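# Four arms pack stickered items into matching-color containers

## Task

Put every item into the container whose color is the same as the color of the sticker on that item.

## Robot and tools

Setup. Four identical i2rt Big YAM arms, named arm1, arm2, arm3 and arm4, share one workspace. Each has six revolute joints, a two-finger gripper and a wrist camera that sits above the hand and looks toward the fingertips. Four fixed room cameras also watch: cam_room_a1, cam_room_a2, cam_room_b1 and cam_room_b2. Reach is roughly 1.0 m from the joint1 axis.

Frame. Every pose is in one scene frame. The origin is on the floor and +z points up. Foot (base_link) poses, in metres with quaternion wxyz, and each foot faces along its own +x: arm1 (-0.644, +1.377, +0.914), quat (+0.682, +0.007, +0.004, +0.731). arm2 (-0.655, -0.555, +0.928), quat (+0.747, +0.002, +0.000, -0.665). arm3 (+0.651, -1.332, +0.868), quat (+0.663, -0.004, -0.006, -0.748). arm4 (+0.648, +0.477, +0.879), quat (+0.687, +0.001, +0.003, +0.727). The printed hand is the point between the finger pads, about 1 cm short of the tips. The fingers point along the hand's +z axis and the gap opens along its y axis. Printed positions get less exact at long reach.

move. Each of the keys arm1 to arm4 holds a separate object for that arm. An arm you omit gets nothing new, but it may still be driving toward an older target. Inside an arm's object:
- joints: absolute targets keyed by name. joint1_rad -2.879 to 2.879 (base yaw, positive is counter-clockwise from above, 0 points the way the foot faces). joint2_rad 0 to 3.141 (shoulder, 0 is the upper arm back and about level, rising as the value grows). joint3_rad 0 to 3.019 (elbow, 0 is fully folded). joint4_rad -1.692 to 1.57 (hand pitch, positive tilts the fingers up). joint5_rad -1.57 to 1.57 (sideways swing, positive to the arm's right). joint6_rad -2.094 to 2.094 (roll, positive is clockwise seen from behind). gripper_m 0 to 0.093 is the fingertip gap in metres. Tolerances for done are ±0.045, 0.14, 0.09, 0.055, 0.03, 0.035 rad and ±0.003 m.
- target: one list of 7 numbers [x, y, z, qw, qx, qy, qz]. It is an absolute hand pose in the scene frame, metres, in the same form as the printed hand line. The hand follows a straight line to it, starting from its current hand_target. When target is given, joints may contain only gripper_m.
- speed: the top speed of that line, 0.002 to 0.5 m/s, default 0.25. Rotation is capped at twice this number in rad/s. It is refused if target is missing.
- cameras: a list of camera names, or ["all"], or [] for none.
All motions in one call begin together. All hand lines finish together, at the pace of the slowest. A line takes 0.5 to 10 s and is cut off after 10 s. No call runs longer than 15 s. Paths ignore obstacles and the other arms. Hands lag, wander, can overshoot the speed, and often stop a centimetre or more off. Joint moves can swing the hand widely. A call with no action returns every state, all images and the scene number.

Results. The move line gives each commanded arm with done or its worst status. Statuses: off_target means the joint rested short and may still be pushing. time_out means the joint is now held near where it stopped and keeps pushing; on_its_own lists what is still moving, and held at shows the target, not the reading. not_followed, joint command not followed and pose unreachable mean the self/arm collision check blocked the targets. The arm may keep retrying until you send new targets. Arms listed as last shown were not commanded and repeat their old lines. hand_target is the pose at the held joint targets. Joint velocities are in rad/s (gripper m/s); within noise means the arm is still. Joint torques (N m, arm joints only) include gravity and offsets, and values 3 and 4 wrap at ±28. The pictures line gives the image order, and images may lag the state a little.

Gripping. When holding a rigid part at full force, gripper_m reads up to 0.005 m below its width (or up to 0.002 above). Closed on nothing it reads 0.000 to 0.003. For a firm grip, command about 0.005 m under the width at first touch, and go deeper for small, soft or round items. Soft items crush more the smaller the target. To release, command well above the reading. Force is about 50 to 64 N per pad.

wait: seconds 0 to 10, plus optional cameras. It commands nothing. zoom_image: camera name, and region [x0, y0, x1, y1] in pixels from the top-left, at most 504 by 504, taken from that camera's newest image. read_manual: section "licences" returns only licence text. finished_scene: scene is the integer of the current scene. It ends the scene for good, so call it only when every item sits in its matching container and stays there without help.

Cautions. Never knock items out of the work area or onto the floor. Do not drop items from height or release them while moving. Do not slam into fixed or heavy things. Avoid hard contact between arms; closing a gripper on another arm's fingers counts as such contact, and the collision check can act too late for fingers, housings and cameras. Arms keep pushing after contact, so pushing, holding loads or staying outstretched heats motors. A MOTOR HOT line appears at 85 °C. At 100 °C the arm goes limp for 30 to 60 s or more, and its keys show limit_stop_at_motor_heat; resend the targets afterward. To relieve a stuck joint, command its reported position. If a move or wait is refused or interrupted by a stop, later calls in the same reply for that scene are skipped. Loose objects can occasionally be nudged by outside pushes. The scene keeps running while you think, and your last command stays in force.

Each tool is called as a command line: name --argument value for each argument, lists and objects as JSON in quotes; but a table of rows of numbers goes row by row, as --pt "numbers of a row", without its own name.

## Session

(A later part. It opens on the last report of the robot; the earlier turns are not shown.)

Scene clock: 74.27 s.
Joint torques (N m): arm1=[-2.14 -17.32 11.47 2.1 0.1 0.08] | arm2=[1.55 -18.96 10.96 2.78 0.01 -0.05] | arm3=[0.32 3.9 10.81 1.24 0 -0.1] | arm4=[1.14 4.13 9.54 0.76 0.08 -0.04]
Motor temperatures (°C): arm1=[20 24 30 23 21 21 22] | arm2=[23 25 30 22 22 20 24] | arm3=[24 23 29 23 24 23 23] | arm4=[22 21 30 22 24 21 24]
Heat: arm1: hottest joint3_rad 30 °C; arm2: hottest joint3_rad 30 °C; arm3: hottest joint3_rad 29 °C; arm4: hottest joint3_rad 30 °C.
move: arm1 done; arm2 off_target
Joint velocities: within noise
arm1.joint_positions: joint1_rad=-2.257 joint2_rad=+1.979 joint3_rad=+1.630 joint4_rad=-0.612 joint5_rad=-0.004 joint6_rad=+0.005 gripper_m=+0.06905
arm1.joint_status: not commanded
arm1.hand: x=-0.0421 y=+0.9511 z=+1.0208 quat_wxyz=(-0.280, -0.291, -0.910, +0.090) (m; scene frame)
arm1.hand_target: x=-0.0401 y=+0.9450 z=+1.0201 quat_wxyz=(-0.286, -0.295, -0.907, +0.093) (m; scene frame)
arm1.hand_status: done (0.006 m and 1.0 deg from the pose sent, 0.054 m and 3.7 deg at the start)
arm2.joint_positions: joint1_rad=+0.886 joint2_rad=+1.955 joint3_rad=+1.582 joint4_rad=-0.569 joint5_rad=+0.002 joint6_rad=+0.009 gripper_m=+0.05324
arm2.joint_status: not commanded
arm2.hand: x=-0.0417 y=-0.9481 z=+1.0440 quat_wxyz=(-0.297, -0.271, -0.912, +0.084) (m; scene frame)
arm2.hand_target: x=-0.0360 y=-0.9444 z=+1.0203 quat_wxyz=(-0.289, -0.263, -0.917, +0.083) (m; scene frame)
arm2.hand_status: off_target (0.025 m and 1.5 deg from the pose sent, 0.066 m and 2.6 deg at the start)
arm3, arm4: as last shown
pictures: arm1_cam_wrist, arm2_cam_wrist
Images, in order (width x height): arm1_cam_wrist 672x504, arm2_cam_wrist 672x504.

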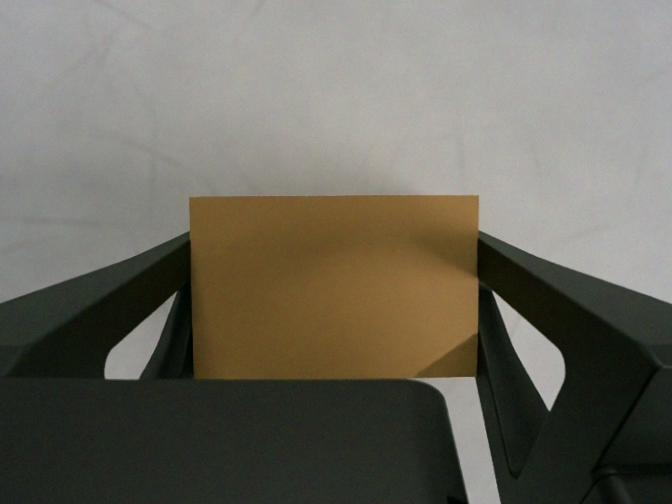

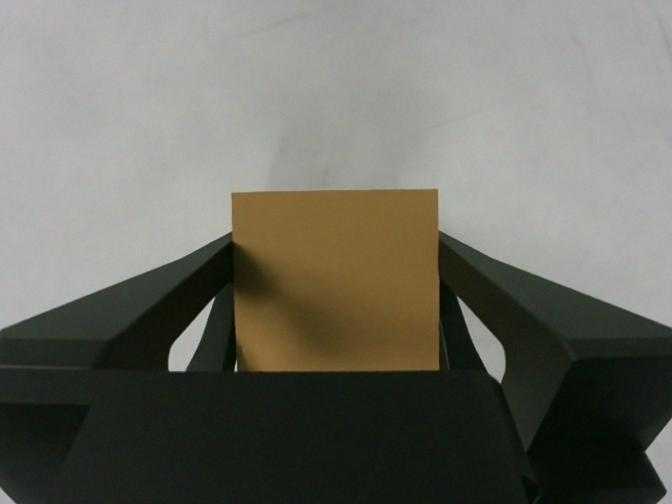

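move --arm1 '{"target":[-0.04,0.945,0.995,0.286,0.295,0.907,-0.093],"speed":0.06}' --arm2 '{"joints":{"gripper_m":0.09}}'

move --arm1 '{"joints":{"gripper_m":0.092}}' --arm2 '{"target":[-0.12,-0.89,1.14,0.289,0.263,0.917,-0.083],"speed":0.25}' --arm3 '{"target":[0.35,-1.16,1.2,0.083,-0.917,0.263,0.289],"speed":0.4}' --arm4 '{"target":[0.35,0.69,1.2,0.0905,-0.910,0.287,0.287],"speed":0.4}'

move --arm1 '{"target":[-0.13,1.0,1.13,0.286,0.295,0.907,-0.093],"speed":0.25}' --arm2 '{"target":[-0.35,-0.74,1.2,0.289,0.263,0.917,-0.083],"speed":0.4}'

move --arm1 '{"target":[-0.35,1.16,1.2,0.286,0.295,0.907,-0.093],"speed":0.4}' --arm3 '{"target":[-0.02,-0.96,1.13,0.083,-0.917,0.263,0.289],"speed":0.35}' --arm4 '{"target":[-0.02,0.935,1.12,0.0905,-0.910,0.287,0.287],"speed":0.35}' --cameras '["arm3_cam_wrist","arm4_cam_wrist"]'

Scene clock: 85.53 s.
Joint torques (N m): arm1=[-1.61 -15.33 9.96 2.1 0.11 0.08] | arm2=[1.44 -19.19 10.97 2.73 0.01 -0.06] | arm3=[0.44 3.9 10.76 1.29 0 -0.11] | arm4=[0.85 3.96 9.63 0.88 0.07 -0.09]
Motor temperatures (°C): arm1=[20 24 31 23 21 21 22] | arm2=[23 25 30 22 22 20 24] | arm3=[24 23 30 23 24 23 23] | arm4=[22 21 31 22 24 21 24]
Heat: arm1: hottest joint3_rad 31 °C; arm2: hottest joint3_rad 30 °C; arm3: hottest joint3_rad 30 °C; arm4: hottest joint3_rad 31 °C.
move: arm1 off_target; arm2 done
Joint velocities: within noise
arm1.joint_positions: joint1_rad=-2.257 joint2_rad=+1.979 joint3_rad=+1.614 joint4_rad=-0.555 joint5_rad=-0.004 joint6_rad=+0.005 gripper_m=+0.06905
arm1.joint_status: not commanded
arm1.hand: x=-0.0376 y=+0.9478 z=+1.0205 quat_wxyz=(-0.297, -0.289, -0.905, +0.096) (m; scene frame)
arm1.hand_target: x=-0.0408 y=+0.9456 z=+0.9953 quat_wxyz=(-0.286, -0.295, -0.907, +0.093) (m; scene frame)
arm1.hand_status: off_target (0.026 m and 1.5 deg from the pose sent, 0.027 m and 1.0 deg at the start)
arm2.joint_positions: joint1_rad=+0.886 joint2_rad=+1.956 joint3_rad=+1.582 joint4_rad=-0.568 joint5_rad=+0.002 joint6_rad=+0.009 gripper_m=+0.08994
arm2.joint_status: all done
arm2.hand: x=-0.0415 y=-0.9483 z=+1.0440 quat_wxyz=(-0.298, -0.271, -0.911, +0.085) (m; scene frame)
arm2.hand_target: x=-0.0360 y=-0.9444 z=+1.0201 quat_wxyz=(-0.289, -0.263, -0.917, +0.083) (m; scene frame)
arm2.hand_status: not commanded
arm3, arm4: as last shown
pictures: none

Scene clock: 87.03 s.
Joint torques (N m): arm1=[-1.96 -17.2 10.93 1.94 0.11 0.04] | arm2=[1.55 -16.62 10.51 1.44 0.1 -0.03] | arm3=[2.37 -5.19 9.89 1.8 0.15 0.01] | arm4=[0.73 -6.65 9.92 1.55 0.21 -0.1]
Motor temperatures (°C): arm1=[20 24 31 23 21 21 22] | arm2=[23 25 30 22 22 20 24] | arm3=[24 23 30 23 24 23 23] | arm4=[22 21 31 22 24 21 24]
Heat: arm1: hottest joint3_rad 31 °C; arm2: hottest joint3_rad 30 °C; arm3: hottest joint3_rad 30 °C; arm4: hottest joint3_rad 31 °C.
move: arm1 done; arm2 off_target; arm3 done; arm4 off_target
Joint velocities: within noise
arm1.joint_positions: joint1_rad=-2.257 joint2_rad=+1.996 joint3_rad=+1.602 joint4_rad=-0.553 joint5_rad=-0.003 joint6_rad=+0.007 gripper_m=+0.09196
arm1.joint_status: all done
arm1.hand: x=-0.0410 y=+0.9500 z=+1.0031 quat_wxyz=(-0.286, -0.292, -0.908, +0.092) (m; scene frame)
arm1.hand_target: x=-0.0407 y=+0.9456 z=+0.9953 quat_wxyz=(-0.286, -0.295, -0.907, +0.093) (m; scene frame)
arm1.hand_status: not commanded
arm2.joint_positions: joint1_rad=+0.888 joint2_rad=+1.630 joint3_rad=+1.424 joint4_rad=-0.715 joint5_rad=+0.002 joint6_rad=+0.009 gripper_m=+0.08994
arm2.joint_status: not commanded
arm2.hand: x=-0.1191 y=-0.8975 z=+1.1568 quat_wxyz=(-0.307, -0.270, -0.909, +0.087) (m; scene frame)
arm2.hand_target: x=-0.1202 y=-0.8899 z=+1.1401 quat_wxyz=(-0.289, -0.263, -0.917, +0.083) (m; scene frame)
arm2.hand_status: off_target (0.018 m and 2.4 deg from the pose sent, 0.137 m and 1.5 deg at the start)
arm3.joint_positions: joint1_rad=-1.942 joint2_rad=+0.867 joint3_rad=+1.056 joint4_rad=-1.168 joint5_rad=+0.053 joint6_rad=+0.052 gripper_m=+0.09402
arm3.joint_status: not commanded
arm3.hand: x=+0.3539 y=-1.1570 z=+1.1943 quat_wxyz=(+0.082, -0.920, +0.266, +0.277) (m; scene frame)
arm3.hand_target: x=+0.3501 y=-1.1601 z=+1.2000 quat_wxyz=(+0.083, -0.917, +0.263, +0.289) (m; scene frame)
arm3.hand_status: done (0.008 m and 1.5 deg from the pose sent, 0.240 m and 17.2 deg at the start)
arm4.joint_positions: joint1_rad=+0.896 joint2_rad=+0.930 joint3_rad=+1.042 joint4_rad=-1.113 joint5_rad=+0.001 joint6_rad=+0.010 gripper_m=+0.09402
arm4.joint_status: not commanded
arm4.hand: x=+0.3537 y=+0.6894 z=+1.1884 quat_wxyz=(-0.082, +0.912, -0.297, -0.270) (m; scene frame)
arm4.hand_target: x=+0.3503 y=+0.6899 z=+1.2001 quat_wxyz=(-0.091, +0.910, -0.287, -0.287) (m; scene frame)
arm4.hand_status: off_target (0.012 m and 2.5 deg from the pose sent, 0.267 m and 17.9 deg at the start)
pictures: none

Scene clock: 88.57 s.
Joint torques (N m): arm1=[-2.73 -11.99 11.52 1.01 -0.06 -0.08] | arm2=[1.55 -4.13 10.65 1.43 0.16 0.18] | arm3=[2.32 -5.36 9.87 1.78 0.14 0.02] | arm4=[1.55 -6.53 9.91 1.59 0.22 -0.09]
Motor temperatures (°C): arm1=[20 24 31 23 21 21 22] | arm2=[23 25 30 22 22 20 24] | arm3=[24 23 30 23 24 23 23] | arm4=[22 22 31 22 24 21 24]
Heat: arm1: hottest joint3_rad 31 °C; arm2: hottest joint3_rad 30 °C; arm3: hottest joint3_rad 30 °C; arm4: hottest joint3_rad 31 °C.
move: arm1 done; arm2 off_target
Joint velocities: within noise
arm1.joint_positions: joint1_rad=-2.268 joint2_rad=+1.631 joint3_rad=+1.431 joint4_rad=-0.733 joint5_rad=-0.010 joint6_rad=+0.005 gripper_m=+0.09196
arm1.joint_status: not commanded
arm1.hand: x=-0.1260 y=+1.0048 z=+1.1340 quat_wxyz=(-0.292, -0.294, -0.905, +0.093) (m; scene frame)
arm1.hand_target: x=-0.1300 y=+1.0001 z=+1.1299 quat_wxyz=(-0.286, -0.295, -0.907, +0.093) (m; scene frame)
arm1.hand_status: done (0.007 m and 0.8 deg from the pose sent, 0.163 m and 0.4 deg at the start)
arm2.joint_positions: joint1_rad=+0.913 joint2_rad=+0.864 joint3_rad=+0.919 joint4_rad=-0.973 joint5_rad=+0.015 joint6_rad=+0.009 gripper_m=+0.08994
arm2.joint_status: not commanded
arm2.hand: x=-0.3490 y=-0.7439 z=+1.2145 quat_wxyz=(-0.308, -0.260, -0.911, +0.089) (m; scene frame)
arm2.hand_target: x=-0.3502 y=-0.7399 z=+1.2002 quat_wxyz=(-0.289, -0.263, -0.917, +0.083) (m; scene frame)
arm2.hand_status: off_target (0.015 m and 2.4 deg from the pose sent, 0.283 m and 2.5 deg at the start)
arm3, arm4: as last shown
pictures: none

Scene clock: 90.83 s.
Joint torques (N m): arm1=[-3.08 -1.44 11.6 1.07 -0.07 -0.03] | arm2=[1.55 -4.13 10.56 1.43 0.17 0.17] | arm3=[1.79 -23.77 14.56 0.69 -0.03 -0.08] | arm4=[1.26 -25.35 13.05 0.53 0.24 0.05]
Motor temperatures (°C): arm1=[20 24 31 23 21 21 22] | arm2=[23 25 30 22 22 20 24] | arm3=[24 23 30 23 24 23 23] | arm4=[22 22 31 22 24 21 24]
Heat: arm1: hottest joint3_rad 31 °C; arm2: hottest joint3_rad 30 °C; arm3: hottest joint3_rad 30 °C; arm4: hottest joint3_rad 31 °C.
move: arm1 done; arm3 off_target; arm4 off_target
Joint velocities: within noise
arm1.joint_positions: joint1_rad=-2.278 joint2_rad=+0.879 joint3_rad=+0.952 joint4_rad=-1.003 joint5_rad=-0.016 joint6_rad=-0.005 gripper_m=+0.09196
arm1.joint_status: not commanded
arm1.hand: x=-0.3472 y=+1.1629 z=+1.2035 quat_wxyz=(-0.294, -0.293, -0.905, +0.093) (m; scene frame)
arm1.hand_target: x=-0.3500 y=+1.1601 z=+1.2001 quat_wxyz=(-0.286, -0.295, -0.907, +0.093) (m; scene frame)
arm1.hand_status: done (0.005 m and 0.9 deg from the pose sent, 0.280 m and 0.8 deg at the start)
arm2: as last shown
arm3.joint_positions: joint1_rad=-1.942 joint2_rad=+1.989 joint3_rad=+1.992 joint4_rad=-1.001 joint5_rad=+0.052 joint6_rad=+0.052 gripper_m=+0.09402
arm3.joint_status: not commanded
arm3.hand: x=-0.0092 y=-0.9638 z=+1.1035 quat_wxyz=(+0.080, -0.922, +0.267, +0.268) (m; scene frame)
arm3.hand_target: x=-0.0187 y=-0.9608 z=+1.1300 quat_wxyz=(+0.083, -0.917, +0.263, +0.289) (m; scene frame)
arm3.hand_status: off_target (0.029 m and 2.6 deg from the pose sent, 0.428 m and 1.5 deg at the start)
arm4.joint_positions: joint1_rad=+0.911 joint2_rad=+2.137 joint3_rad=+2.183 joint4_rad=-1.034 joint5_rad=+0.009 joint6_rad=+0.010 gripper_m=+0.09402
arm4.joint_status: not commanded
arm4.hand: x=-0.0088 y=+0.9340 z=+1.1046 quat_wxyz=(-0.086, +0.912, -0.291, -0.275) (m; scene frame)
arm4.hand_target: x=-0.0193 y=+0.9344 z=+1.1199 quat_wxyz=(-0.091, +0.909, -0.287, -0.288) (m; scene frame)
arm4.hand_status: off_target (0.019 m and 1.6 deg from the pose sent, 0.452 m and 2.5 deg at the start)
pictures: arm3_cam_wrist, arm4_cam_wrist
Images, in order (width x height): arm3_cam_wrist 672x504, arm4_cam_wrist 672x504.

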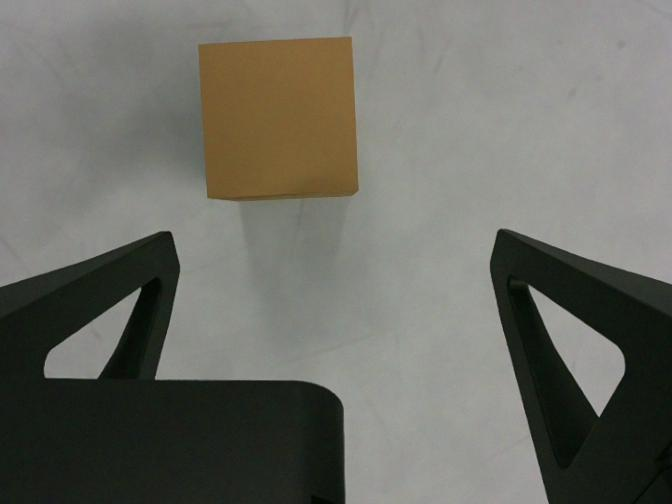

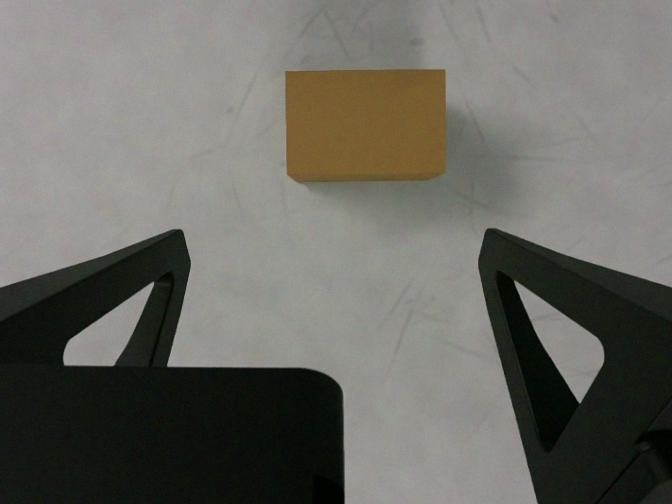

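move --arm3 '{"target":[-0.064,-0.942,1.075,0.083,-0.917,0.263,0.289],"speed":0.15}' --arm4 '{"target":[-0.055,0.983,1.05,0.0905,-0.910,0.287,0.287],"speed":0.15}'

move --arm3 '{"target":[-0.062,-0.942,1.043,0.083,-0.917,0.263,0.289],"speed":0.08}' --arm4 '{"target":[-0.054,0.983,1.013,0.0905,-0.910,0.287,0.287],"speed":0.08}' --cameras '["arm3_cam_wrist","arm4_cam_wrist"]'

Scene clock: 99.83 s.
Joint torques (N m): arm1=[-2.67 -0.5 11.74 0.92 -0.08 -0.04] | arm2=[1.49 -4.25 10.63 1.43 0.16 0.18] | arm3=[2.14 -25.47 14.46 1.58 0.07 -0.02] | arm4=[0.15 -27.75 13.11 0.58 -0.03 -0.11]
Motor temperatures (°C): arm1=[20 24 32 23 21 21 22] | arm2=[23 25 30 22 22 20 23] | arm3=[24 24 32 23 24 23 23] | arm4=[22 23 34 22 24 21 24]
Heat: arm1: hottest joint3_rad 32 °C; arm2: hottest joint3_rad 30 °C; arm3: hottest joint3_rad 32 °C; arm4: hottest joint3_rad 34 °C.
move: arm3 off_target; arm4 off_target
Joint velocities: within noise
arm1, arm2: as last shown
arm3.joint_positions: joint1_rad=-1.942 joint2_rad=+2.141 joint3_rad=+2.102 joint4_rad=-0.978 joint5_rad=+0.052 joint6_rad=+0.052 gripper_m=+0.09402
arm3.joint_status: not commanded
arm3.hand: x=-0.0459 y=-0.9448 z=+1.0482 quat_wxyz=(+0.078, -0.925, +0.267, +0.259) (m; scene frame)
arm3.hand_target: x=-0.0622 y=-0.9431 z=+1.0752 quat_wxyz=(+0.083, -0.917, +0.263, +0.289) (m; scene frame)
arm3.hand_status: off_target (0.032 m and 3.7 deg from the pose sent, 0.065 m and 2.6 deg at the start)
arm4.joint_positions: joint1_rad=+0.897 joint2_rad=+2.356 joint3_rad=+2.397 joint4_rad=-1.027 joint5_rad=+0.002 joint6_rad=+0.001 gripper_m=+0.09402
arm4.joint_status: not commanded
arm4.hand: x=-0.0490 y=+0.9744 z=+1.0397 quat_wxyz=(-0.086, +0.911, -0.293, -0.276) (m; scene frame)
arm4.hand_target: x=-0.0542 y=+0.9825 z=+1.0501 quat_wxyz=(-0.091, +0.909, -0.287, -0.288) (m; scene frame)
arm4.hand_status: off_target (0.015 m and 1.5 deg from the pose sent, 0.087 m and 1.6 deg at the start)
pictures: none

Scene clock: 100.90 s.
Joint torques (N m): arm1=[-2.2 -1.73 11.69 0.95 -0.08 -0.08] | arm2=[1.49 -4.07 10.61 1.44 0.16 0.17] | arm3=[2.14 -25.17 9.22 1.81 0.05 -0.05] | arm4=[0.44 -27.75 9.65 1.52 -0.04 -0.09]
Motor temperatures (°C): arm1=[20 24 32 23 21 21 22] | arm2=[23 25 30 22 22 20 23] | arm3=[24 24 31 23 24 23 23] | arm4=[22 23 34 22 24 21 24]
Heat: arm1: hottest joint3_rad 32 °C; arm2: hottest joint3_rad 30 °C; arm3: hottest joint3_rad 31 °C; arm4: hottest joint3_rad 34 °C.
move: arm3 off_target; arm4 off_target
Joint velocities: within noise
arm1, arm2: as last shown
arm3.joint_positions: joint1_rad=-1.942 joint2_rad=+2.141 joint3_rad=+2.089 joint4_rad=-0.901 joint5_rad=+0.052 joint6_rad=+0.052 gripper_m=+0.09402
arm3.joint_status: not commanded
arm3.hand: x=-0.0573 y=-0.9387 z=+1.0519 quat_wxyz=(+0.084, -0.916, +0.265, +0.289) (m; scene frame)
arm3.hand_target: x=-0.0619 y=-0.9422 z=+1.0430 quat_wxyz=(+0.083, -0.917, +0.263, +0.289) (m; scene frame)
arm3.hand_status: off_target (0.011 m and 0.3 deg from the pose sent, 0.017 m and 3.6 deg at the start)
arm4.joint_positions: joint1_rad=+0.897 joint2_rad=+2.356 joint3_rad=+2.344 joint4_rad=-0.955 joint5_rad=+0.001 joint6_rad=+0.000 gripper_m=+0.09402
arm4.joint_status: not commanded
arm4.hand: x=-0.0524 y=+0.9764 z=+1.0218 quat_wxyz=(-0.088, +0.909, -0.291, -0.284) (m; scene frame)
arm4.hand_target: x=-0.0537 y=+0.9828 z=+1.0132 quat_wxyz=(-0.090, +0.910, -0.287, -0.287) (m; scene frame)
arm4.hand_status: off_target (0.011 m and 0.6 deg from the pose sent, 0.028 m and 1.5 deg at the start)
pictures: arm3_cam_wrist, arm4_cam_wrist
Images, in order (width x height): arm3_cam_wrist 672x504, arm4_cam_wrist 672x504.

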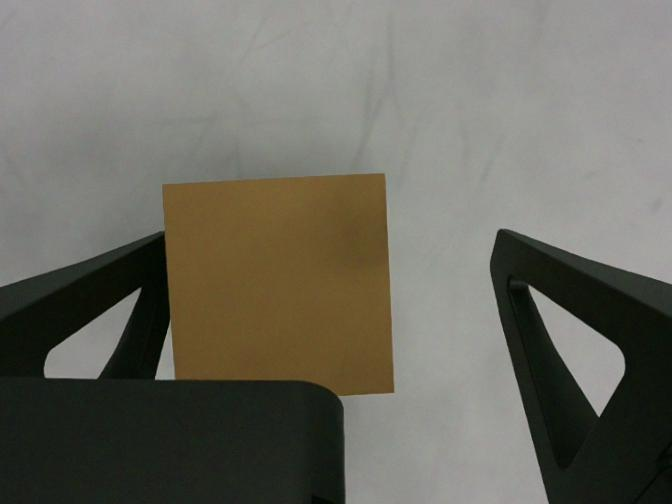

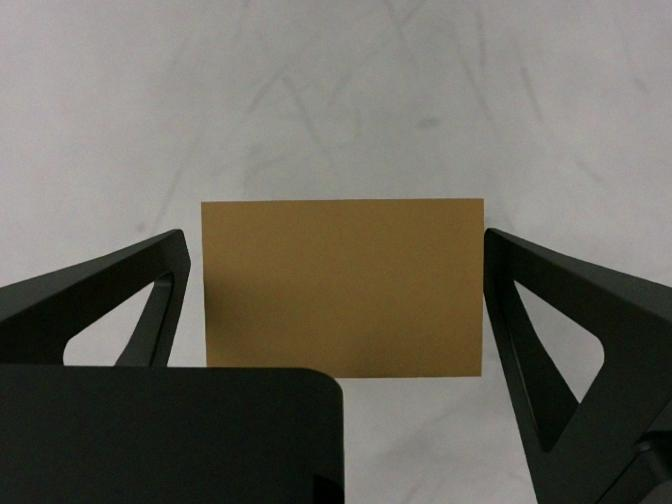

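move --arm3 '{"target":[-0.066,-0.957,1.035,0.083,-0.917,0.263,0.289],"speed":0.06}' --arm4 '{"target":[-0.053,0.983,1.006,0.0905,-0.910,0.287,0.287],"speed":0.06}' --cameras '["arm3_cam_wrist","arm4_cam_wrist"]'

Scene clock: 106.80 s.
Joint torques (N m): arm1=[-2.96 -1.67 11.84 0.83 -0.03 -0.04] | arm2=[1.55 -4.13 10.61 1.44 0.17 0.18] | arm3=[2.37 -25.99 9.26 1.83 0.17 0.03] | arm4=[0.85 -28.34 9.16 1.54 -0.08 -0.07]
Motor temperatures (°C): arm1=[20 24 32 23 21 21 22] | arm2=[23 25 30 22 22 20 23] | arm3=[24 24 31 23 24 23 23] | arm4=[22 24 34 22 24 21 24]
Heat: arm1: hottest joint3_rad 32 °C; arm2: hottest joint3_rad 30 °C; arm3: hottest joint3_rad 31 °C; arm4: hottest joint3_rad 34 °C.
move: arm3 done; arm4 off_target
Joint velocities: within noise
arm1, arm2: as last shown
arm3.joint_positions: joint1_rad=-1.926 joint2_rad=+2.141 joint3_rad=+2.054 joint4_rad=-0.875 joint5_rad=+0.061 joint6_rad=+0.062 gripper_m=+0.09402
arm3.joint_status: not commanded
arm3.hand: x=-0.0603 y=-0.9504 z=+1.0373 quat_wxyz=(+0.084, -0.918, +0.264, +0.285) (m; scene frame)
arm3.hand_target: x=-0.0659 y=-0.9572 z=+1.0349 quat_wxyz=(+0.083, -0.917, +0.263, +0.289) (m; scene frame)
arm3.hand_status: done (0.009 m and 0.5 deg from the pose sent, 0.027 m and 0.3 deg at the start)
arm4.joint_positions: joint1_rad=+0.897 joint2_rad=+2.356 joint3_rad=+2.327 joint4_rad=-0.935 joint5_rad=+0.001 joint6_rad=+0.000 gripper_m=+0.09402
arm4.joint_status: not commanded
arm4.hand: x=-0.0528 y=+0.9766 z=+1.0156 quat_wxyz=(-0.089, +0.909, -0.291, -0.286) (m; scene frame)
arm4.hand_target: x=-0.0527 y=+0.9828 z=+1.0061 quat_wxyz=(-0.090, +0.910, -0.287, -0.287) (m; scene frame)
arm4.hand_status: off_target (0.012 m and 0.5 deg from the pose sent, 0.017 m and 0.6 deg at the start)
pictures: arm3_cam_wrist, arm4_cam_wrist
Images, in order (width x height): arm3_cam_wrist 672x504, arm4_cam_wrist 672x504.

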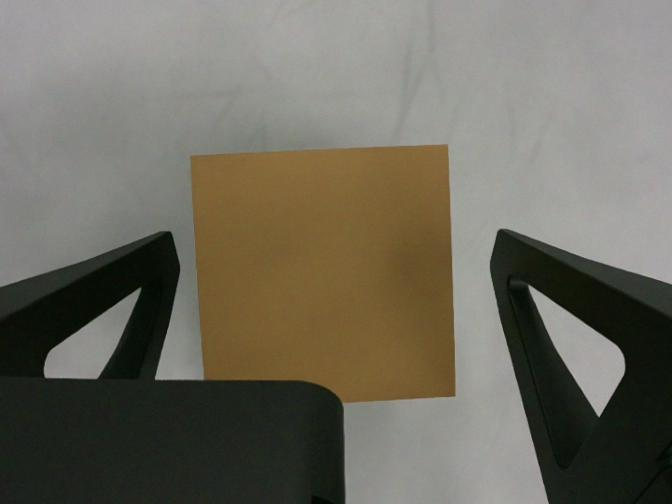

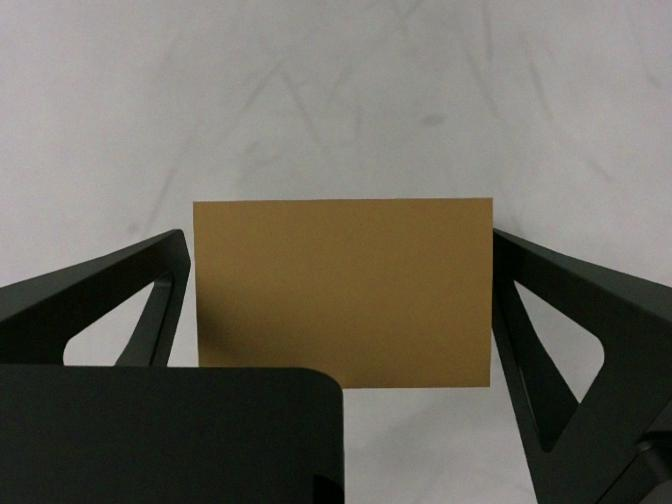

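move --arm3 '{"joints":{"gripper_m":0.043}}' --arm4 '{"joints":{"gripper_m":0.058}}'

move --arm3 '{"target":[0.0,-0.98,1.16,0.083,-0.917,0.263,0.289],"speed":0.2}' --arm4 '{"target":[0.0,0.93,1.13,0.0905,-0.910,0.287,0.287],"speed":0.2}' --cameras '["arm3_cam_wrist","arm4_cam_wrist"]'

move --arm3 '{"target":[0.38,-1.18,1.25,0.083,-0.917,0.263,0.289],"speed":0.4}' --arm4 '{"target":[0.4,0.65,1.25,0.0905,-0.910,0.287,0.287],"speed":0.4}'

move --arm3 '{"joints":{"joint2_rad":0.534,"joint3_rad":1.403,"joint4_rad":-1.5,"joint5_rad":0,"joint6_rad":0}}' --arm4 '{"joints":{"joint2_rad":0.534,"joint3_rad":1.403,"joint4_rad":-1.5,"joint5_rad":0,"joint6_rad":0}}'

move --arm3 '{"joints":{"joint1_rad":1.0}}' --arm4 '{"joints":{"joint1_rad":-1.15}}'

move --arm3 '{"target":[1.12,-1.715,1.0,0.301,0,0.954,0],"speed":0.35}' --arm4 '{"target":[1.06,0.69,1.0,0.301,0,0.954,0],"speed":0.35}' --cameras '["arm3_cam_wrist","arm4_cam_wrist"]'

Scene clock: 117.33 s.
Joint torques (N m): arm1=[-2.84 -1.38 11.62 0.99 -0.08 -0.08] | arm2=[1.38 -4.01 10.62 1.43 0.17 0.17] | arm3=[2.2 -25.99 9.22 1.78 0.12 0.03] | arm4=[0.38 -28.57 9.21 1.51 -0.02 -0.07]
Motor temperatures (°C): arm1=[20 24 33 23 21 21 22] | arm2=[23 25 30 22 22 20 23] | arm3=[24 25 31 23 24 23 23] | arm4=[22 26 33 22 24 21 24]
Heat: arm1: hottest joint3_rad 33 °C; arm2: hottest joint3_rad 30 °C; arm3: hottest joint3_rad 31 °C; arm4: hottest joint3_rad 33 °C.
move: arm3 off_target; arm4 off_target
Joint velocities: within noise
arm1, arm2: as last shown
arm3.joint_positions: joint1_rad=-1.926 joint2_rad=+2.141 joint3_rad=+2.054 joint4_rad=-0.875 joint5_rad=+0.062 joint6_rad=+0.063 gripper_m=+0.05343
arm3.joint_status: gripper_m off_target (ended at +0.05346, target +0.04300)
arm3.hand: x=-0.0603 y=-0.9502 z=+1.0373 quat_wxyz=(+0.084, -0.917, +0.265, +0.285) (m; scene frame)
arm3.hand_target: x=-0.0659 y=-0.9571 z=+1.0349 quat_wxyz=(+0.083, -0.917, +0.263, +0.289) (m; scene frame)
arm3.hand_status: not commanded
arm4.joint_positions: joint1_rad=+0.897 joint2_rad=+2.356 joint3_rad=+2.327 joint4_rad=-0.935 joint5_rad=+0.000 joint6_rad=-0.003 gripper_m=+0.06945
arm4.joint_status: gripper_m off_target (ended at +0.06948, target +0.05800)
arm4.hand: x=-0.0530 y=+0.9766 z=+1.0157 quat_wxyz=(-0.089, +0.909, -0.289, -0.286) (m; scene frame)
arm4.hand_target: x=-0.0528 y=+0.9828 z=+1.0061 quat_wxyz=(-0.091, +0.910, -0.287, -0.287) (m; scene frame)
arm4.hand_status: not commanded
pictures: none

Scene clock: 118.90 s.
Joint torques (N m): arm1=[-2.32 -1.26 11.56 1.17 -0.04 -0.05] | arm2=[1.49 -4.13 10.62 1.42 0.17 0.18] | arm3=[1.32 -23 10.35 0.95 -0.04 -0.09] | arm4=[1.61 -25.11 9.54 0.55 0.21 0.07]
Motor temperatures (°C): arm1=[20 24 33 23 21 21 21] | arm2=[23 25 30 22 22 20 23] | arm3=[24 25 31 23 24 23 23] | arm4=[22 26 33 22 24 21 25]
Heat: arm1: hottest joint3_rad 33 °C; arm2: hottest joint3_rad 30 °C; arm3: hottest joint3_rad 31 °C; arm4: hottest joint3_rad 33 °C.
move: arm3 done; arm4 done
Joint velocities: within noise
arm1, arm2: as last shown
arm3.joint_positions: joint1_rad=-1.926 joint2_rad=+1.913 joint3_rad=+2.006 joint4_rad=-1.044 joint5_rad=+0.059 joint6_rad=+0.063 gripper_m=+0.05343
arm3.joint_status: not commanded
arm3.hand: x=+0.0004 y=-0.9804 z=+1.1599 quat_wxyz=(+0.084, -0.916, +0.264, +0.290) (m; scene frame)
arm3.hand_target: x=+0.0000 y=-0.9800 z=+1.1601 quat_wxyz=(+0.083, -0.917, +0.263, +0.289) (m; scene frame)
arm3.hand_status: done (0.001 m and 0.2 deg from the pose sent, 0.140 m and 0.5 deg at the start)
arm4.joint_positions: joint1_rad=+0.901 joint2_rad=+2.081 joint3_rad=+2.154 joint4_rad=-1.021 joint5_rad=+0.004 joint6_rad=-0.003 gripper_m=+0.06945
arm4.joint_status: not commanded
arm4.hand: x=+0.0023 y=+0.9346 z=+1.1350 quat_wxyz=(-0.092, +0.907, -0.287, -0.293) (m; scene frame)
arm4.hand_target: x=+0.0001 y=+0.9301 z=+1.1301 quat_wxyz=(-0.091, +0.909, -0.287, -0.287) (m; scene frame)
arm4.hand_status: done (0.007 m and 0.8 deg from the pose sent, 0.134 m and 0.4 deg at the start)
pictures: arm3_cam_wrist, arm4_cam_wrist
Images, in order (width x height): arm3_cam_wrist 672x504, arm4_cam_wrist 672x504.

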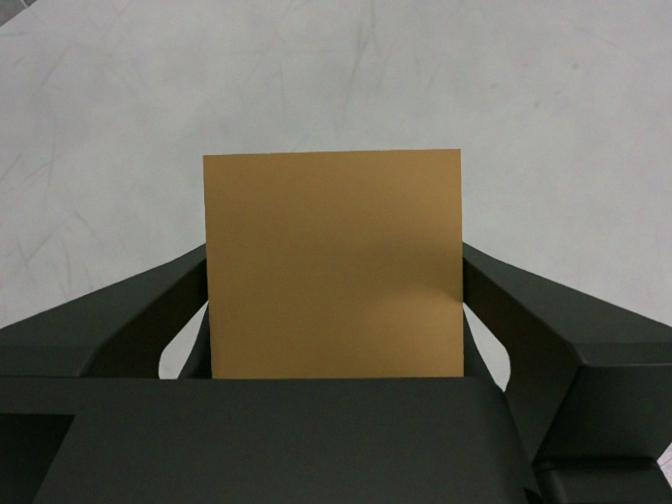

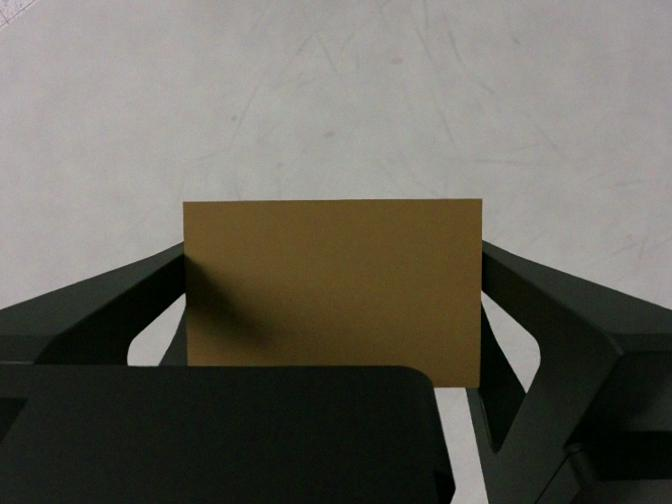

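Scene clock: 121.07 s.
Joint torques (N m): arm1=[-2.78 -1.08 11.75 1.01 -0.09 0.01] | arm2=[1.49 -4.01 10.62 1.42 0.17 0.18] | arm3=[2.37 -2.9 9.17 0.96 0.14 0.02] | arm4=[1.26 -2.43 9.01 0.61 0.2 0.18]
Motor temperatures (°C): arm1=[20 24 33 23 21 21 21] | arm2=[23 25 30 22 22 20 23] | arm3=[24 25 30 23 24 23 23] | arm4=[22 26 33 22 24 21 25]
Heat: arm1: hottest joint3_rad 33 °C; arm2: hottest joint3_rad 30 °C; arm3: hottest joint3_rad 30 °C; arm4: hottest joint3_rad 33 °C.
move: arm3 done; arm4 done
Joint velocities: within noise
arm1, arm2: as last shown
arm3.joint_positions: joint1_rad=-1.921 joint2_rad=+0.802 joint3_rad=+1.172 joint4_rad=-1.317 joint5_rad=+0.067 joint6_rad=+0.070 gripper_m=+0.05342
arm3.joint_status: not commanded
arm3.hand: x=+0.3815 y=-1.1759 z=+1.2520 quat_wxyz=(+0.086, -0.915, +0.266, +0.292) (m; scene frame)
arm3.hand_target: x=+0.3800 y=-1.1799 z=+1.2501 quat_wxyz=(+0.083, -0.917, +0.263, +0.289) (m; scene frame)
arm3.hand_status: done (0.005 m and 0.6 deg from the pose sent, 0.438 m and 0.2 deg at the start)
arm4.joint_positions: joint1_rad=+0.915 joint2_rad=+0.777 joint3_rad=+1.121 joint4_rad=-1.294 joint5_rad=+0.012 joint6_rad=+0.000 gripper_m=+0.06945
arm4.joint_status: not commanded
arm4.hand: x=+0.4005 y=+0.6518 z=+1.2515 quat_wxyz=(-0.094, +0.909, -0.283, -0.292) (m; scene frame)
arm4.hand_target: x=+0.4000 y=+0.6501 z=+1.2499 quat_wxyz=(-0.090, +0.910, -0.287, -0.287) (m; scene frame)
arm4.hand_status: done (0.002 m and 0.8 deg from the pose sent, 0.502 m and 0.8 deg at the start)
pictures: none

Scene clock: 122.43 s.
Joint torques (N m): arm1=[-3.14 -1.26 11.71 1.14 -0.06 -0.05] | arm2=[1.44 -4.07 10.62 1.46 0.17 0.18] | arm3=[2.14 2.73 7.71 1.51 -0.08 -0.14] | arm4=[1.44 3.84 7.06 0.94 -0.04 0.03]
Motor temperatures (°C): arm1=[20 24 33 23 21 21 21] | arm2=[23 25 30 22 22 20 23] | arm3=[24 25 30 23 24 23 23] | arm4=[22 26 33 22 24 21 25]
Heat: arm1: hottest joint3_rad 33 °C; arm2: hottest joint3_rad 30 °C; arm3: hottest joint3_rad 30 °C; arm4: hottest joint3_rad 33 °C.
move: arm3 done; arm4 done
Joint velocities: within noise
arm1: as last shown
arm2.joint_positions: joint1_rad=+0.913 joint2_rad=+0.864 joint3_rad=+0.919 joint4_rad=-0.973 joint5_rad=+0.015 joint6_rad=+0.009 gripper_m=+0.08994
arm2.joint_status: not commanded
arm2.hand: x=-0.3490 y=-0.7439 z=+1.2145 quat_wxyz=(-0.308, -0.260, -0.911, +0.089) (m; scene frame)
arm2.hand_target: x=-0.3502 y=-0.7399 z=+1.2002 quat_wxyz=(-0.289, -0.263, -0.917, +0.083) (m; scene frame)
arm2.hand_status: not commanded
arm3.joint_positions: joint1_rad=-1.920 joint2_rad=+0.540 joint3_rad=+1.399 joint4_rad=-1.498 joint5_rad=+0.002 joint6_rad=+0.008 gripper_m=+0.05342
arm3.joint_status: all done
arm3.hand: x=+0.4896 y=-1.2418 z=+1.3909 quat_wxyz=(+0.098, -0.869, +0.215, +0.435) (m; scene frame)
arm3.hand_target: x=+0.4914 y=-1.2460 z=+1.3931 quat_wxyz=(+0.096, -0.870, +0.204, +0.439) (m; scene frame)
arm3.hand_status: not commanded
arm4.joint_positions: joint1_rad=+0.915 joint2_rad=+0.533 joint3_rad=+1.399 joint4_rad=-1.490 joint5_rad=+0.004 joint6_rad=+0.000 gripper_m=+0.06945
arm4.joint_status: all done
arm4.hand: x=+0.5032 y=+0.5809 z=+1.4070 quat_wxyz=(-0.134, +0.849, -0.264, -0.437) (m; scene frame)
arm4.hand_target: x=+0.5035 y=+0.5783 z=+1.4066 quat_wxyz=(-0.130, +0.852, -0.261, -0.435) (m; scene frame)
arm4.hand_status: not commanded
pictures: none

Scene clock: 124.77 s.
Joint torques (N m): arm1=[-2.78 -1.38 11.64 1.09 -0.04 -0.03] | arm2=[1.55 -4.07 10.62 1.43 0.18 0.18] | arm3=[1.96 2.96 7.57 1.51 0.04 -0.11] | arm4=[0.44 3.55 7.04 0.95 0.09 0.06]
Motor temperatures (°C): arm1=[20 24 33 23 21 21 21] | arm2=[23 25 30 22 22 20 23] | arm3=[24 25 30 23 24 23 24] | arm4=[22 25 33 22 24 21 25]
Heat: arm1: hottest joint3_rad 33 °C; arm2: hottest joint3_rad 30 °C; arm3: hottest joint3_rad 30 °C; arm4: hottest joint3_rad 33 °C.
move: arm3 done; arm4 done
Joint velocities: within noise
arm1.joint_positions: joint1_rad=-2.278 joint2_rad=+0.879 joint3_rad=+0.952 joint4_rad=-1.003 joint5_rad=-0.016 joint6_rad=-0.005 gripper_m=+0.09196
arm1.joint_status: not commanded
arm1.hand: x=-0.3472 y=+1.1629 z=+1.2035 quat_wxyz=(-0.294, -0.293, -0.905, +0.093) (m; scene frame)
arm1.hand_target: x=-0.3500 y=+1.1601 z=+1.2001 quat_wxyz=(-0.286, -0.295, -0.907, +0.093) (m; scene frame)
arm1.hand_status: not commanded
arm2: as last shown
arm3.joint_positions: joint1_rad=+0.989 joint2_rad=+0.540 joint3_rad=+1.399 joint4_rad=-1.498 joint5_rad=+0.000 joint6_rad=+0.007 gripper_m=+0.05329
arm3.joint_status: all done
arm3.hand: x=+0.7880 y=-1.4415 z=+1.3940 quat_wxyz=(-0.425, -0.307, -0.837, +0.159) (m; scene frame)
arm3.hand_target: x=+0.7865 y=-1.4378 z=+1.3961 quat_wxyz=(-0.428, -0.299, -0.838, +0.159) (m; scene frame)
arm3.hand_status: not commanded
arm4.joint_positions: joint1_rad=-1.146 joint2_rad=+0.533 joint3_rad=+1.399 joint4_rad=-1.490 joint5_rad=+0.001 joint6_rad=+0.000 gripper_m=+0.06949
arm4.joint_status: all done
arm4.hand: x=+0.8093 y=+0.5614 z=+1.4056 quat_wxyz=(-0.440, +0.213, -0.866, -0.107) (m; scene frame)
arm4.hand_target: x=+0.8080 y=+0.5601 z=+1.4052 quat_wxyz=(-0.438, +0.211, -0.868, -0.106) (m; scene frame)
arm4.hand_status: not commanded
pictures: none

Scene clock: 127.30 s.
Joint torques (N m): arm1=[-3.02 -1.14 11.48 0.92 -0.05 -0.05] | arm2=[1.49 -4.01 10.61 1.47 0.17 0.17] | arm3=[1.44 -18.84 12.74 0.66 -0.46 -0.13] | arm4=[0.97 -11.69 10.65 1.24 0.48 0.2]
Motor temperatures (°C): arm1=[20 24 33 23 21 21 21] | arm2=[23 25 30 22 22 20 23] | arm3=[24 25 30 23 24 23 24] | arm4=[22 25 33 22 24 21 25]
Heat: arm1: hottest joint3_rad 33 °C; arm2: hottest joint3_rad 30 °C; arm3: hottest joint3_rad 30 °C; arm4: hottest joint3_rad 33 °C.
move: arm3 off_target; arm4 off_target
Joint velocities: within noise
arm1, arm2: as last shown
arm3.joint_positions: joint1_rad=+0.880 joint2_rad=+1.750 joint3_rad=+1.270 joint4_rad=-0.708 joint5_rad=-0.432 joint6_rad=-0.696 gripper_m=+0.05325
arm3.joint_status: not commanded
arm3.hand: x=+1.1034 y=-1.7025 z=+0.9723 quat_wxyz=(-0.280, -0.013, -0.960, -0.020) (m; scene frame)
arm3.hand_target: x=+1.1188 y=-1.7139 z=+1.0005 quat_wxyz=(-0.301, +0.000, -0.954, +0.000) (m; scene frame)
arm3.hand_status: off_target (0.035 m and 3.7 deg from the pose sent, 0.583 m and 44.5 deg at the start)
arm4.joint_positions: joint1_rad=-1.027 joint2_rad=+1.356 joint3_rad=+0.798 joint4_rad=-0.553 joint5_rad=+0.325 joint6_rad=+0.496 gripper_m=+0.06949
arm4.joint_status: not commanded
arm4.hand: x=+1.0408 y=+0.6787 z=+0.9752 quat_wxyz=(-0.272, +0.014, -0.962, +0.019) (m; scene frame)
arm4.hand_target: x=+1.0588 y=+0.6892 z=+1.0006 quat_wxyz=(-0.301, +0.000, -0.954, +0.000) (m; scene frame)
arm4.hand_status: off_target (0.033 m and 4.4 deg from the pose sent, 0.494 m and 33.3 deg at the start)
pictures: arm3_cam_wrist, arm4_cam_wrist
Images, in order (width x height): arm3_cam_wrist 672x504, arm4_cam_wrist 672x504.

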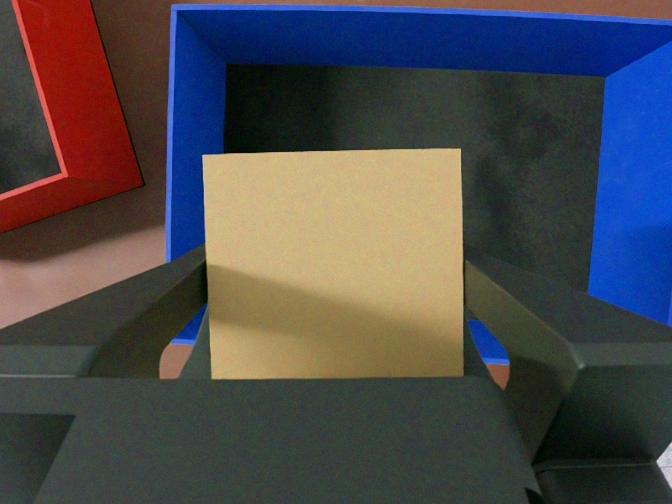

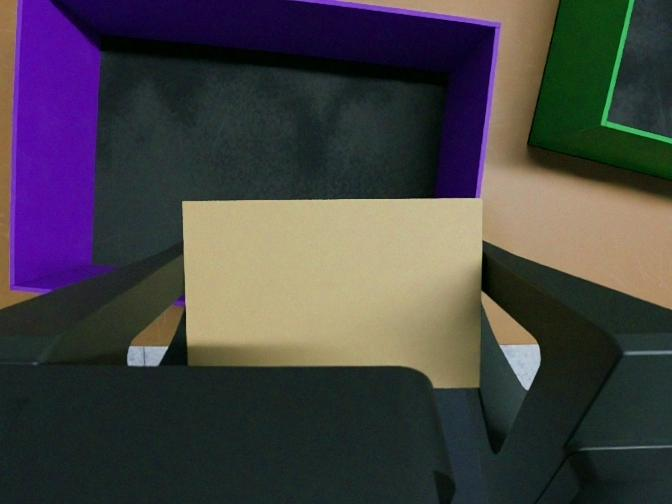

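move --arm3 '{"target":[1.165,-1.757,0.86,0.301,0,0.954,0],"speed":0.25}' --arm4 '{"target":[1.11,0.74,0.86,0.301,0,0.954,0],"speed":0.25}' --cameras '["arm3_cam_wrist","arm4_cam_wrist"]'

Scene clock: 133.93 s.
Joint torques (N m): arm1=[-2.67 -1.79 11.63 1.06 -0.02 -0.03] | arm2=[1.55 -4.01 10.63 1.44 0.17 0.17] | arm3=[2.08 -22.01 11.11 1.31 -0.33 -0.06] | arm4=[0.91 -15.03 8.36 1.28 0.47 0.16]
Motor temperatures (°C): arm1=[20 24 33 23 21 21 21] | arm2=[23 25 30 22 22 20 23] | arm3=[24 25 30 23 24 23 24] | arm4=[22 25 34 22 24 21 25]
Heat: arm1: hottest joint3_rad 33 °C; arm2: hottest joint3_rad 30 °C; arm3: hottest joint3_rad 30 °C; arm4: hottest joint3_rad 34 °C.
move: arm3 off_target; arm4 off_target
Joint velocities: within noise
arm1, arm2: as last shown
arm3.joint_positions: joint1_rad=+0.880 joint2_rad=+2.071 joint3_rad=+1.354 joint4_rad=-0.475 joint5_rad=-0.432 joint6_rad=-0.696 gripper_m=+0.05325
arm3.joint_status: not commanded
arm3.hand: x=+1.1417 y=-1.7444 z=+0.8375 quat_wxyz=(-0.279, -0.013, -0.960, -0.021) (m; scene frame)
arm3.hand_target: x=+1.1639 y=-1.7559 z=+0.8611 quat_wxyz=(-0.301, +0.000, -0.954, +0.000) (m; scene frame)
arm3.hand_status: off_target (0.035 m and 3.8 deg from the pose sent, 0.139 m and 3.7 deg at the start)
arm4.joint_positions: joint1_rad=-1.004 joint2_rad=+1.776 joint3_rad=+0.857 joint4_rad=-0.181 joint5_rad=+0.340 joint6_rad=+0.523 gripper_m=+0.06949
arm4.joint_status: not commanded
arm4.hand: x=+1.0920 y=+0.7243 z=+0.8474 quat_wxyz=(-0.280, +0.009, -0.960, +0.015) (m; scene frame)
arm4.hand_target: x=+1.1091 y=+0.7394 z=+0.8607 quat_wxyz=(-0.301, +0.000, -0.954, +0.000) (m; scene frame)
arm4.hand_status: off_target (0.027 m and 3.2 deg from the pose sent, 0.148 m and 4.4 deg at the start)
pictures: arm3_cam_wrist, arm4_cam_wrist
Images, in order (width x height): arm3_cam_wrist 672x504, arm4_cam_wrist 672x504.

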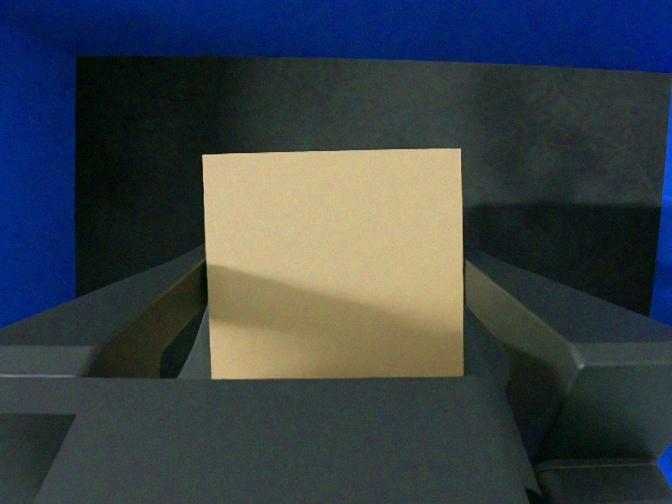

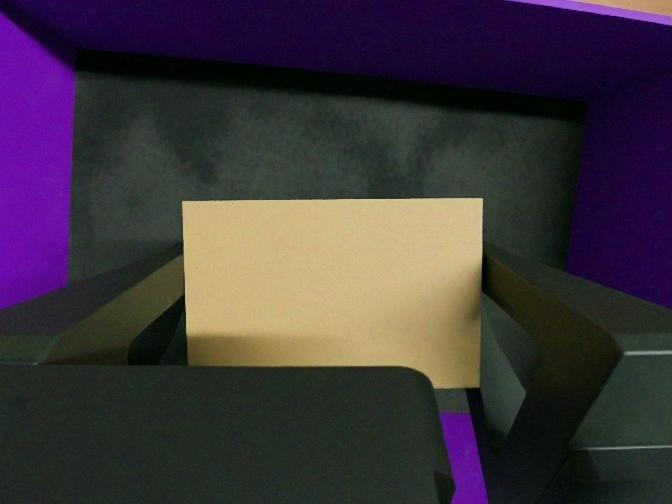

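Aligned. Descend.

move --arm3 '{"target":[1.158,-1.757,0.785,0.301,0,0.954,0],"speed":0.15}' --arm4 '{"target":[1.112,0.738,0.765,0.301,0,0.954,0],"speed":0.15}'

move --arm3 '{"target":[1.158,-1.757,0.745,0.301,0,0.954,0],"speed":0.06}' --arm4 '{"target":[1.112,0.738,0.725,0.301,0,0.954,0],"speed":0.06}' --cameras '["arm3_cam_wrist","arm4_cam_wrist"]'

Scene clock: 139.43 s.
Joint torques (N m): arm1=[-2.14 -1.03 11.77 1.06 -0.09 -0.08] | arm2=[1.44 -4.01 10.63 1.47 0.16 0.17] | arm3=[1.49 -22.07 8.08 1.43 -0.43 -0.12] | arm4=[1.14 -16.09 5.97 1.43 0.36 0.11]
Motor temperatures (°C): arm1=[20 24 34 23 21 21 21] | arm2=[23 25 30 22 22 20 23] | arm3=[24 25 30 23 24 23 24] | arm4=[22 25 33 22 24 21 25]
Heat: arm1: hottest joint3_rad 34 °C; arm2: hottest joint3_rad 30 °C; arm3: hottest joint3_rad 30 °C; arm4: hottest joint3_rad 33 °C.
move: arm3 off_target; arm4 off_target
Joint velocities: within noise
arm1, arm2: as last shown
arm3.joint_positions: joint1_rad=+0.880 joint2_rad=+2.187 joint3_rad=+1.354 joint4_rad=-0.325 joint5_rad=-0.432 joint6_rad=-0.696 gripper_m=+0.05325
arm3.joint_status: not commanded
arm3.hand: x=+1.1482 y=-1.7520 z=+0.7791 quat_wxyz=(-0.290, -0.009, -0.957, -0.009) (m; scene frame)
arm3.hand_target: x=+1.1579 y=-1.7569 z=+0.7854 quat_wxyz=(-0.301, +0.000, -0.954, +0.000) (m; scene frame)
arm3.hand_status: off_target (0.012 m and 2.0 deg from the pose sent, 0.056 m and 3.9 deg at the start)
arm4.joint_positions: joint1_rad=-1.004 joint2_rad=+2.013 joint3_rad=+0.861 joint4_rad=+0.068 joint5_rad=+0.340 joint6_rad=+0.523 gripper_m=+0.06949
arm4.joint_status: not commanded
arm4.hand: x=+1.0969 y=+0.7278 z=+0.7601 quat_wxyz=(-0.286, +0.007, -0.958, +0.011) (m; scene frame)
arm4.hand_target: x=+1.1115 y=+0.7375 z=+0.7654 quat_wxyz=(-0.301, +0.000, -0.954, +0.000) (m; scene frame)
arm4.hand_status: off_target (0.019 m and 2.4 deg from the pose sent, 0.086 m and 3.2 deg at the start)
pictures: none

Scene clock: 140.60 s.
Joint torques (N m): arm1=[-2.9 -1.32 11.64 0.96 -0.02 -0.06] | arm2=[1.49 -4.01 10.59 1.43 0.16 0.18] | arm3=[1.44 -18.49 8.14 1.43 -0.24 -0.1] | arm4=[0.67 -14.04 5.39 1.26 0.32 0.13]
Motor temperatures (°C): arm1=[20 24 34 23 21 21 21] | arm2=[23 25 30 22 22 20 23] | arm3=[24 25 30 23 24 23 24] | arm4=[22 25 33 22 24 21 25]
Heat: arm1: hottest joint3_rad 34 °C; arm2: hottest joint3_rad 30 °C; arm3: hottest joint3_rad 30 °C; arm4: hottest joint3_rad 33 °C.
move: arm3 off_target; arm4 off_target
Joint velocities: within noise
arm1, arm2: as last shown
arm3.joint_positions: joint1_rad=+0.880 joint2_rad=+2.225 joint3_rad=+1.354 joint4_rad=-0.251 joint5_rad=-0.436 joint6_rad=-0.697 gripper_m=+0.05325
arm3.joint_status: not commanded
arm3.hand: x=+1.1532 y=-1.7565 z=+0.7628 quat_wxyz=(-0.303, -0.004, -0.953, +0.002) (m; scene frame)
arm3.hand_target: x=+1.1574 y=-1.7566 z=+0.7455 quat_wxyz=(-0.301, +0.000, -0.954, +0.000) (m; scene frame)
arm3.hand_status: off_target (0.018 m and 0.6 deg from the pose sent, 0.036 m and 2.0 deg at the start)
arm4.joint_positions: joint1_rad=-1.004 joint2_rad=+2.086 joint3_rad=+0.883 joint4_rad=+0.164 joint5_rad=+0.341 joint6_rad=+0.525 gripper_m=+0.06949
arm4.joint_status: not commanded
arm4.hand: x=+1.1081 y=+0.7359 z=+0.7408 quat_wxyz=(-0.304, +0.003, -0.953, -0.001) (m; scene frame)
arm4.hand_target: x=+1.1113 y=+0.7377 z=+0.7255 quat_wxyz=(-0.301, +0.000, -0.954, +0.000) (m; scene frame)
arm4.hand_status: off_target (0.016 m and 0.5 deg from the pose sent, 0.040 m and 2.3 deg at the start)
pictures: arm3_cam_wrist, arm4_cam_wrist
Images, in order (width x height): arm3_cam_wrist 672x504, arm4_cam_wrist 672x504.

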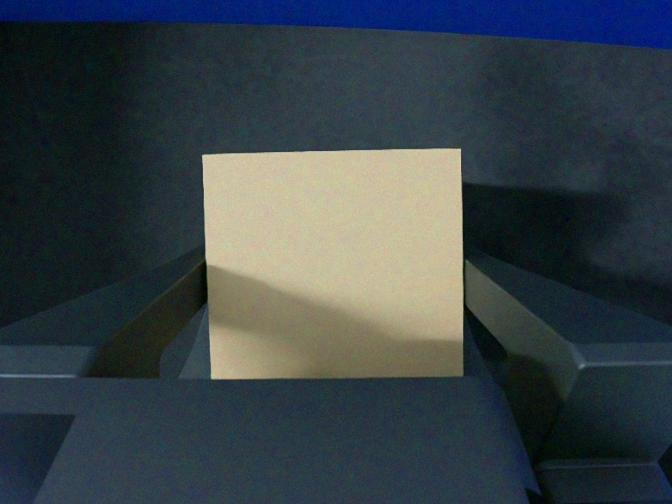

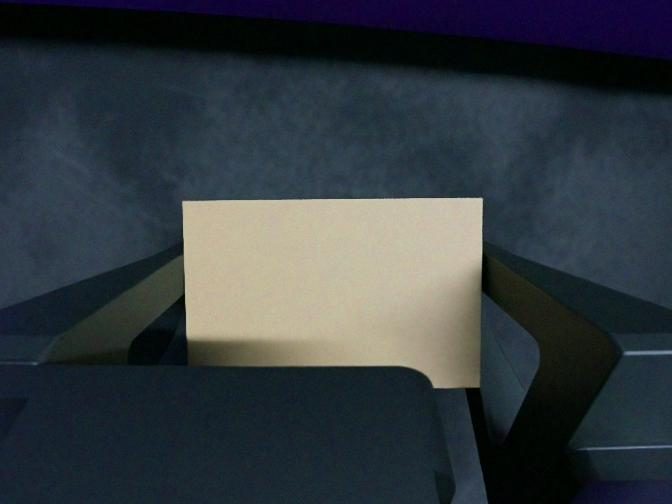

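Both in contact (17 mm short). Release and back out.

move --arm3 '{"joints":{"gripper_m":0.08}}' --arm4 '{"joints":{"gripper_m":0.09}}'

move --arm3 '{"target":[1.12,-1.74,0.87,0.301,0,0.954,0],"speed":0.2}' --arm4 '{"target":[1.08,0.72,0.87,0.301,0,0.954,0],"speed":0.2}' --cameras '["arm3_cam_wrist","arm4_cam_wrist"]'

Scene clock: 145.33 s.
Joint torques (N m): arm1=[-2.55 -1.67 11.93 0.96 -0.07 -0.05] | arm2=[1.55 -4.07 10.62 1.44 0.17 0.17] | arm3=[1.49 -20.54 8.02 1.18 -0.24 -0.09] | arm4=[0.38 -14.86 5.01 1.13 0.21 0.1]
Motor temperatures (°C): arm1=[20 24 34 23 21 21 21] | arm2=[23 24 30 22 22 20 23] | arm3=[24 26 30 23 24 23 24] | arm4=[22 25 33 22 24 21 26]
Heat: arm1: hottest joint3_rad 34 °C; arm2: hottest joint3_rad 30 °C; arm3: hottest joint3_rad 30 °C; arm4: hottest joint3_rad 33 °C.
move: arm3 done; arm4 done
Joint velocities: within noise
arm1, arm2: as last shown
arm3.joint_positions: joint1_rad=+0.880 joint2_rad=+2.247 joint3_rad=+1.354 joint4_rad=-0.246 joint5_rad=-0.437 joint6_rad=-0.701 gripper_m=+0.07997
arm3.joint_status: all done
arm3.hand: x=+1.1503 y=-1.7535 z=+0.7494 quat_wxyz=(-0.298, -0.005, -0.955, -0.004) (m; scene frame)
arm3.hand_target: x=+1.1573 y=-1.7566 z=+0.7454 quat_wxyz=(-0.301, +0.000, -0.954, +0.000) (m; scene frame)
arm3.hand_status: not commanded
arm4.joint_positions: joint1_rad=-1.004 joint2_rad=+2.096 joint3_rad=+0.888 joint4_rad=+0.167 joint5_rad=+0.344 joint6_rad=+0.527 gripper_m=+0.08991
arm4.joint_status: all done
arm4.hand: x=+1.1089 y=+0.7357 z=+0.7376 quat_wxyz=(-0.304, +0.002, -0.953, +0.000) (m; scene frame)
arm4.hand_target: x=+1.1114 y=+0.7376 z=+0.7255 quat_wxyz=(-0.301, +0.000, -0.954, +0.000) (m; scene frame)
arm4.hand_status: not commanded
pictures: none

Scene clock: 146.77 s.
Joint torques (N m): arm1=[-2.49 -1.14 11.69 1.14 -0.04 -0.02] | arm2=[1.49 -4.19 10.63 1.43 0.17 0.18] | arm3=[0.21 -20.01 6.9 0.5 -0.4 -0.13] | arm4=[1.26 -14.62 5.86 0.29 0.38 0.15]
Motor temperatures (°C): arm1=[20 24 34 23 21 21 21] | arm2=[23 24 30 22 22 20 23] | arm3=[24 26 30 23 24 23 24] | arm4=[22 25 33 22 24 21 25]
Heat: arm1: hottest joint3_rad 34 °C; arm2: hottest joint3_rad 30 °C; arm3: hottest joint3_rad 30 °C; arm4: hottest joint3_rad 33 °C.
move: arm3 done; arm4 done
Joint velocities: within noise
arm1, arm2: as last shown
arm3.joint_positions: joint1_rad=+0.868 joint2_rad=+1.966 joint3_rad=+1.267 joint4_rad=-0.429 joint5_rad=-0.446 joint6_rad=-0.725 gripper_m=+0.07997
arm3.joint_status: not commanded
arm3.hand: x=+1.1282 y=-1.7373 z=+0.8734 quat_wxyz=(-0.305, +0.004, -0.952, +0.003) (m; scene frame)
arm3.hand_target: x=+1.1201 y=-1.7399 z=+0.8701 quat_wxyz=(-0.301, +0.000, -0.954, +0.000) (m; scene frame)
arm3.hand_status: done (0.009 m and 0.7 deg from the pose sent, 0.125 m and 0.8 deg at the start)
arm4.joint_positions: joint1_rad=-1.004 joint2_rad=+1.690 joint3_rad=+0.799 joint4_rad=-0.143 joint5_rad=+0.344 joint6_rad=+0.529 gripper_m=+0.08991
arm4.joint_status: not commanded
arm4.hand: x=+1.0850 y=+0.7190 z=+0.8733 quat_wxyz=(-0.307, +0.000, -0.952, -0.003) (m; scene frame)
arm4.hand_target: x=+1.0801 y=+0.7200 z=+0.8700 quat_wxyz=(-0.301, +0.000, -0.954, +0.000) (m; scene frame)
arm4.hand_status: done (0.006 m and 0.8 deg from the pose sent, 0.136 m and 0.4 deg at the start)
pictures: arm3_cam_wrist, arm4_cam_wrist
Images, in order (width x height): arm3_cam_wrist 672x504, arm4_cam_wrist 672x504.

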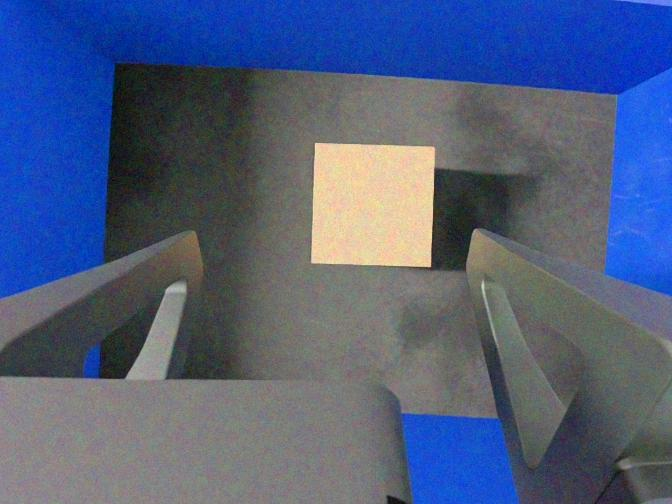

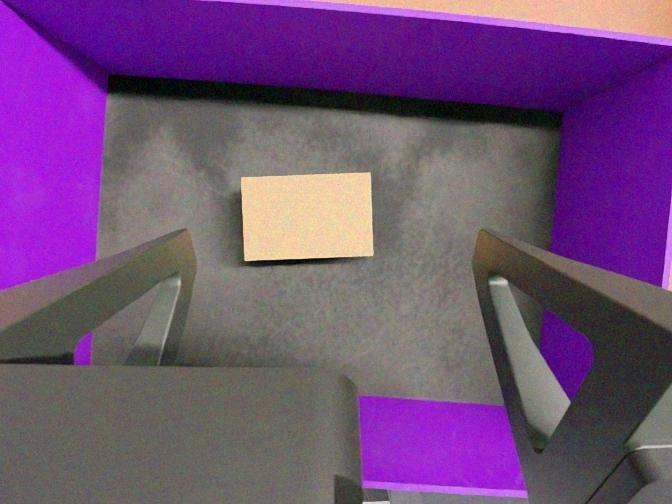

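finished_scene --scene 3

The scene is finished: the task was done.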